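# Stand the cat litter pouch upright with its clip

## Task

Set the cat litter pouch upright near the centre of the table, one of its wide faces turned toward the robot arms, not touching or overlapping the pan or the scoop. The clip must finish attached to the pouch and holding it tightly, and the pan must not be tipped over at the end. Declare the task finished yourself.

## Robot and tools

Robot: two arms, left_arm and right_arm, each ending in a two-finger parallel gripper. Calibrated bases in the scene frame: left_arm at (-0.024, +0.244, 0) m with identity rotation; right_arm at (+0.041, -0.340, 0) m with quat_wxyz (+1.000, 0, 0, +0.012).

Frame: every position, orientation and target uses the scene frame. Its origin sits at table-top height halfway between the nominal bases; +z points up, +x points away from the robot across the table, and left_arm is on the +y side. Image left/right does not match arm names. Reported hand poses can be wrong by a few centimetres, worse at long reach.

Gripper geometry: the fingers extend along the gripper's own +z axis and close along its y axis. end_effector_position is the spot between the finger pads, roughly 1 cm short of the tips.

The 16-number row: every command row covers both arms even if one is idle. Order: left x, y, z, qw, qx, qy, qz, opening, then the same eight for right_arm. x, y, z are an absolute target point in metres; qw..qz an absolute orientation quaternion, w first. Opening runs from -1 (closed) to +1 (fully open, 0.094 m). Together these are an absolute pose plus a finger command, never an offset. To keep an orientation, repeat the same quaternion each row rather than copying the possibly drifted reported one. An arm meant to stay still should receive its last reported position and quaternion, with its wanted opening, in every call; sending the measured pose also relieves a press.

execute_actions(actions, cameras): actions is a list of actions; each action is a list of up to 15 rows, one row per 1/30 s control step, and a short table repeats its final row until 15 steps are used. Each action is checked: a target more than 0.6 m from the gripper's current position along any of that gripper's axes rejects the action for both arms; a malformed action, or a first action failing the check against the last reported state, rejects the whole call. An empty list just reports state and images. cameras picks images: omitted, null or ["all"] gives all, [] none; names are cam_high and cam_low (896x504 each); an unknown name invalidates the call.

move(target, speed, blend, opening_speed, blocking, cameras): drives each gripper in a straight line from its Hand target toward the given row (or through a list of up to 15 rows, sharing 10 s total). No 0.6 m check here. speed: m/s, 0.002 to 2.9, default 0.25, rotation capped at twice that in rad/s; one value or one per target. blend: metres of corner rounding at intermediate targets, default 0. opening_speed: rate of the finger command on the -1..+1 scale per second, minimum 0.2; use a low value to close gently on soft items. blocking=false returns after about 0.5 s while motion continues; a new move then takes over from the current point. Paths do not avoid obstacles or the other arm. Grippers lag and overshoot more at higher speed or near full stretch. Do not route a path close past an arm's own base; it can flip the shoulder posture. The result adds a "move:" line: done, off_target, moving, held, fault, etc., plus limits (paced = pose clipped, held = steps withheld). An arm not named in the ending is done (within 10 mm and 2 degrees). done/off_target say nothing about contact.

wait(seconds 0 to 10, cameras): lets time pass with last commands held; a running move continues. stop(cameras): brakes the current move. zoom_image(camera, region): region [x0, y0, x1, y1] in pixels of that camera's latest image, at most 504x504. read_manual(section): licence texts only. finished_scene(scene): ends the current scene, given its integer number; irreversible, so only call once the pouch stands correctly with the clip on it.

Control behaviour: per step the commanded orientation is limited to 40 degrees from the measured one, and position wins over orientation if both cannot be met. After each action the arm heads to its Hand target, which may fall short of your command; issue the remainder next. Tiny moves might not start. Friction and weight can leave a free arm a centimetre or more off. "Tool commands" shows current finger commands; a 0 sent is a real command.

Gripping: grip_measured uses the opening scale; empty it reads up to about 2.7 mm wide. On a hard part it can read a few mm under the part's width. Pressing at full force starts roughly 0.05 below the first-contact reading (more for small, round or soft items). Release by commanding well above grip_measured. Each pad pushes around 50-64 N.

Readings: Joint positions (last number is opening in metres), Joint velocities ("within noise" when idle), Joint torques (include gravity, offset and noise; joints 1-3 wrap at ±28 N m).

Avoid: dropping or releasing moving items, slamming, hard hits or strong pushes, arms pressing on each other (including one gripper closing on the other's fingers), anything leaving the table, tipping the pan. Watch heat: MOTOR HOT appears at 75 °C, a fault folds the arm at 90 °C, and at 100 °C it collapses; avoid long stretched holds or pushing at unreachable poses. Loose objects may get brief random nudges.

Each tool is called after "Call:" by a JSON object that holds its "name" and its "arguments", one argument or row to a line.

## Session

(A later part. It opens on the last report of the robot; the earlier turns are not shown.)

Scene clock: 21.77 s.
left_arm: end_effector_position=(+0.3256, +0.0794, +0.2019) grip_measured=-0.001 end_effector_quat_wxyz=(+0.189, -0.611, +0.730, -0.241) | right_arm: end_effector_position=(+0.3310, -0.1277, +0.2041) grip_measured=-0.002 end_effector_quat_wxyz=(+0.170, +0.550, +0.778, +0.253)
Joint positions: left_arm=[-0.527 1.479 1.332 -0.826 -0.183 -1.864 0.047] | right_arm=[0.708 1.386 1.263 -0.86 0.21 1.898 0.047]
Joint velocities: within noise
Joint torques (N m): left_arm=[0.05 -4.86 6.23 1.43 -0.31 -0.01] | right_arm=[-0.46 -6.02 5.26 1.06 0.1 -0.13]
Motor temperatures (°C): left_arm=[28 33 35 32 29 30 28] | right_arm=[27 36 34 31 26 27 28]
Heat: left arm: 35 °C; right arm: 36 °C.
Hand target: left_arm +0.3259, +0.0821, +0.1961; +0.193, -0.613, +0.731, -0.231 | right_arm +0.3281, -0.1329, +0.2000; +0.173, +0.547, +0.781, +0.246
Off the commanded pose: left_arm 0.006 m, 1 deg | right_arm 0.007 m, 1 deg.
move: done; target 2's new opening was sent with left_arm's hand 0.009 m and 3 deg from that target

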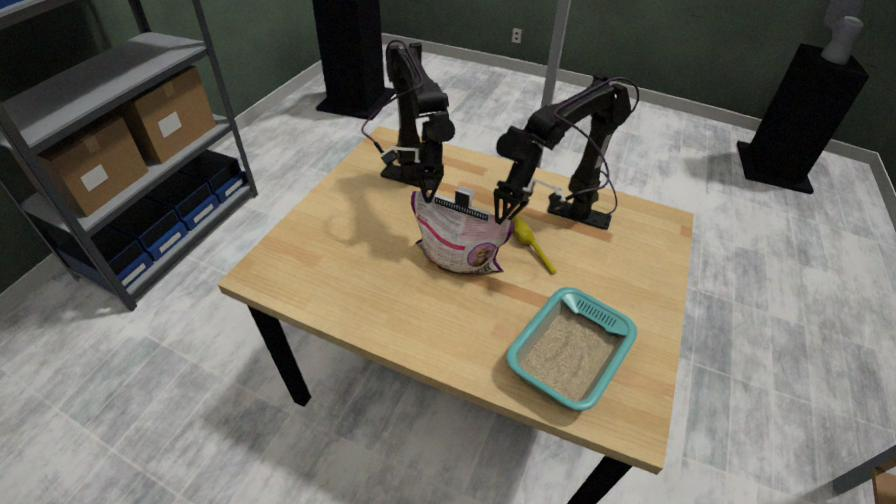

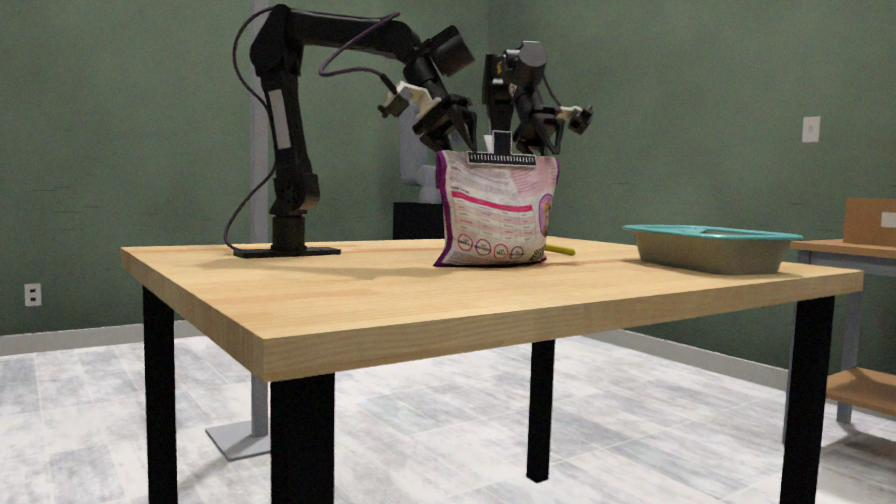

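Call:
{"name": "move", "arguments": {
  "target": [
    [0.324,0.080,0.204,0.1936,-0.6133,0.7309,-0.2311,0.1,0.3275,-0.130,0.208,0.1725,0.547,0.7812,0.2463,0.1],
    [0.303,0.085,0.237,0.1936,-0.6133,0.7309,-0.2311,0.1,0.306,-0.139,0.241,0.1725,0.547,0.7812,0.2463,0.1],
    [0.265,0.10,0.30,0.1936,-0.6133,0.7309,-0.2311,0.1,0.265,-0.16,0.30,0.1725,0.547,0.7812,0.2463,0.1]
  ],
  "speed": [0.03,0.06,0.12],
  "blend": 0.005
}}

Call:
{"name": "zoom_image", "arguments": {
  "camera": "cam_low",
  "region": [400, 90, 620, 300]
}}

Call:
{"name": "zoom_image", "arguments": {
  "camera": "cam_high",
  "region": [380, 150, 560, 300]
}}

Scene clock: 25.00 s.
left_arm: end_effector_position=(+0.2685, +0.0967, +0.2902) grip_measured=+0.099 end_effector_quat_wxyz=(+0.185, -0.615, +0.733, -0.227) | right_arm: end_effector_position=(+0.2682, -0.1554, +0.2934) grip_measured=+0.098 end_effector_quat_wxyz=(+0.165, +0.549, +0.781, +0.248)
Joint positions: left_arm=[-0.588 1.395 1.647 -1.266 -0.219 -1.921 0.052] | right_arm=[0.808 1.281 1.575 -1.311 0.255 1.984 0.052]
Joint velocities: within noise
Joint torques (N m): left_arm=[-0.46 -4.88 8.29 1.09 -0.35 -0.02] | right_arm=[0.77 -3.7 7.79 0.8 0.32 -0.04]
Motor temperatures (°C): left_arm=[28 33 36 32 29 30 28] | right_arm=[27 36 35 31 26 27 28]
Heat: left arm: 36 °C; right arm: 36 °C.
Hand target: left_arm +0.2650, +0.1001, +0.2998; +0.193, -0.613, +0.730, -0.231 | right_arm +0.2651, -0.1600, +0.3000; +0.172, +0.547, +0.781, +0.247
Off the commanded pose: left_arm 0.011 m, 1 deg | right_arm 0.009 m, 1 deg.
move: off_target (left_arm); blend cut to 0 m at target 1

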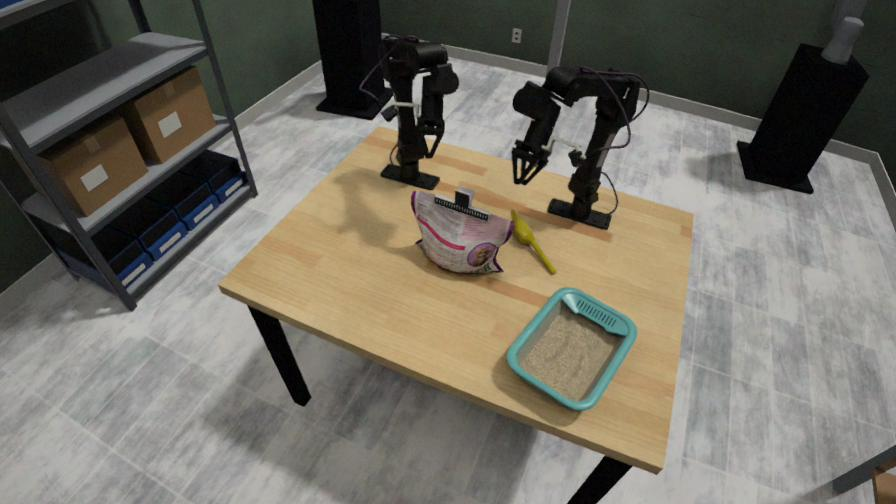

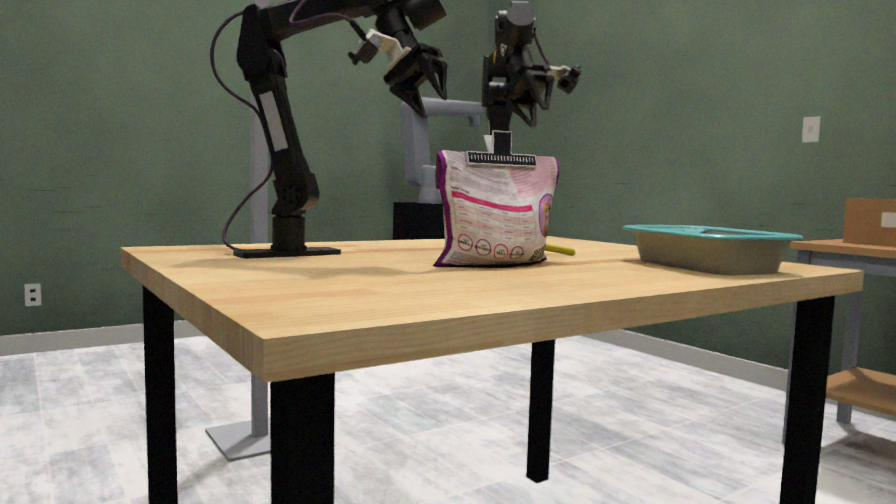

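Scaled by 2.291.

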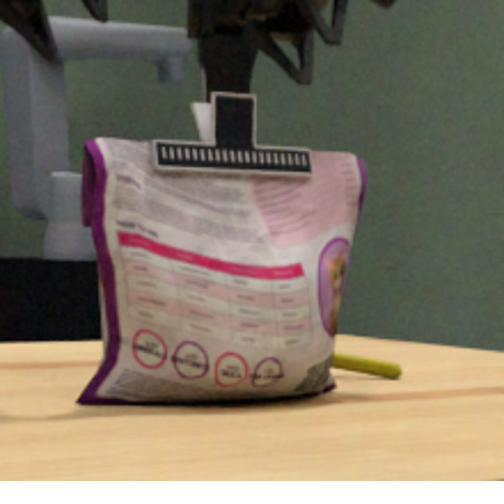

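Scaled by 2.800.

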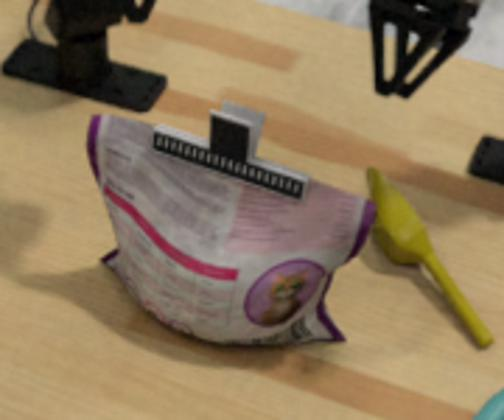

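Call:
{"name": "finished_scene", "arguments": {
  "scene": 3
}}

The scene is finished: the task was done.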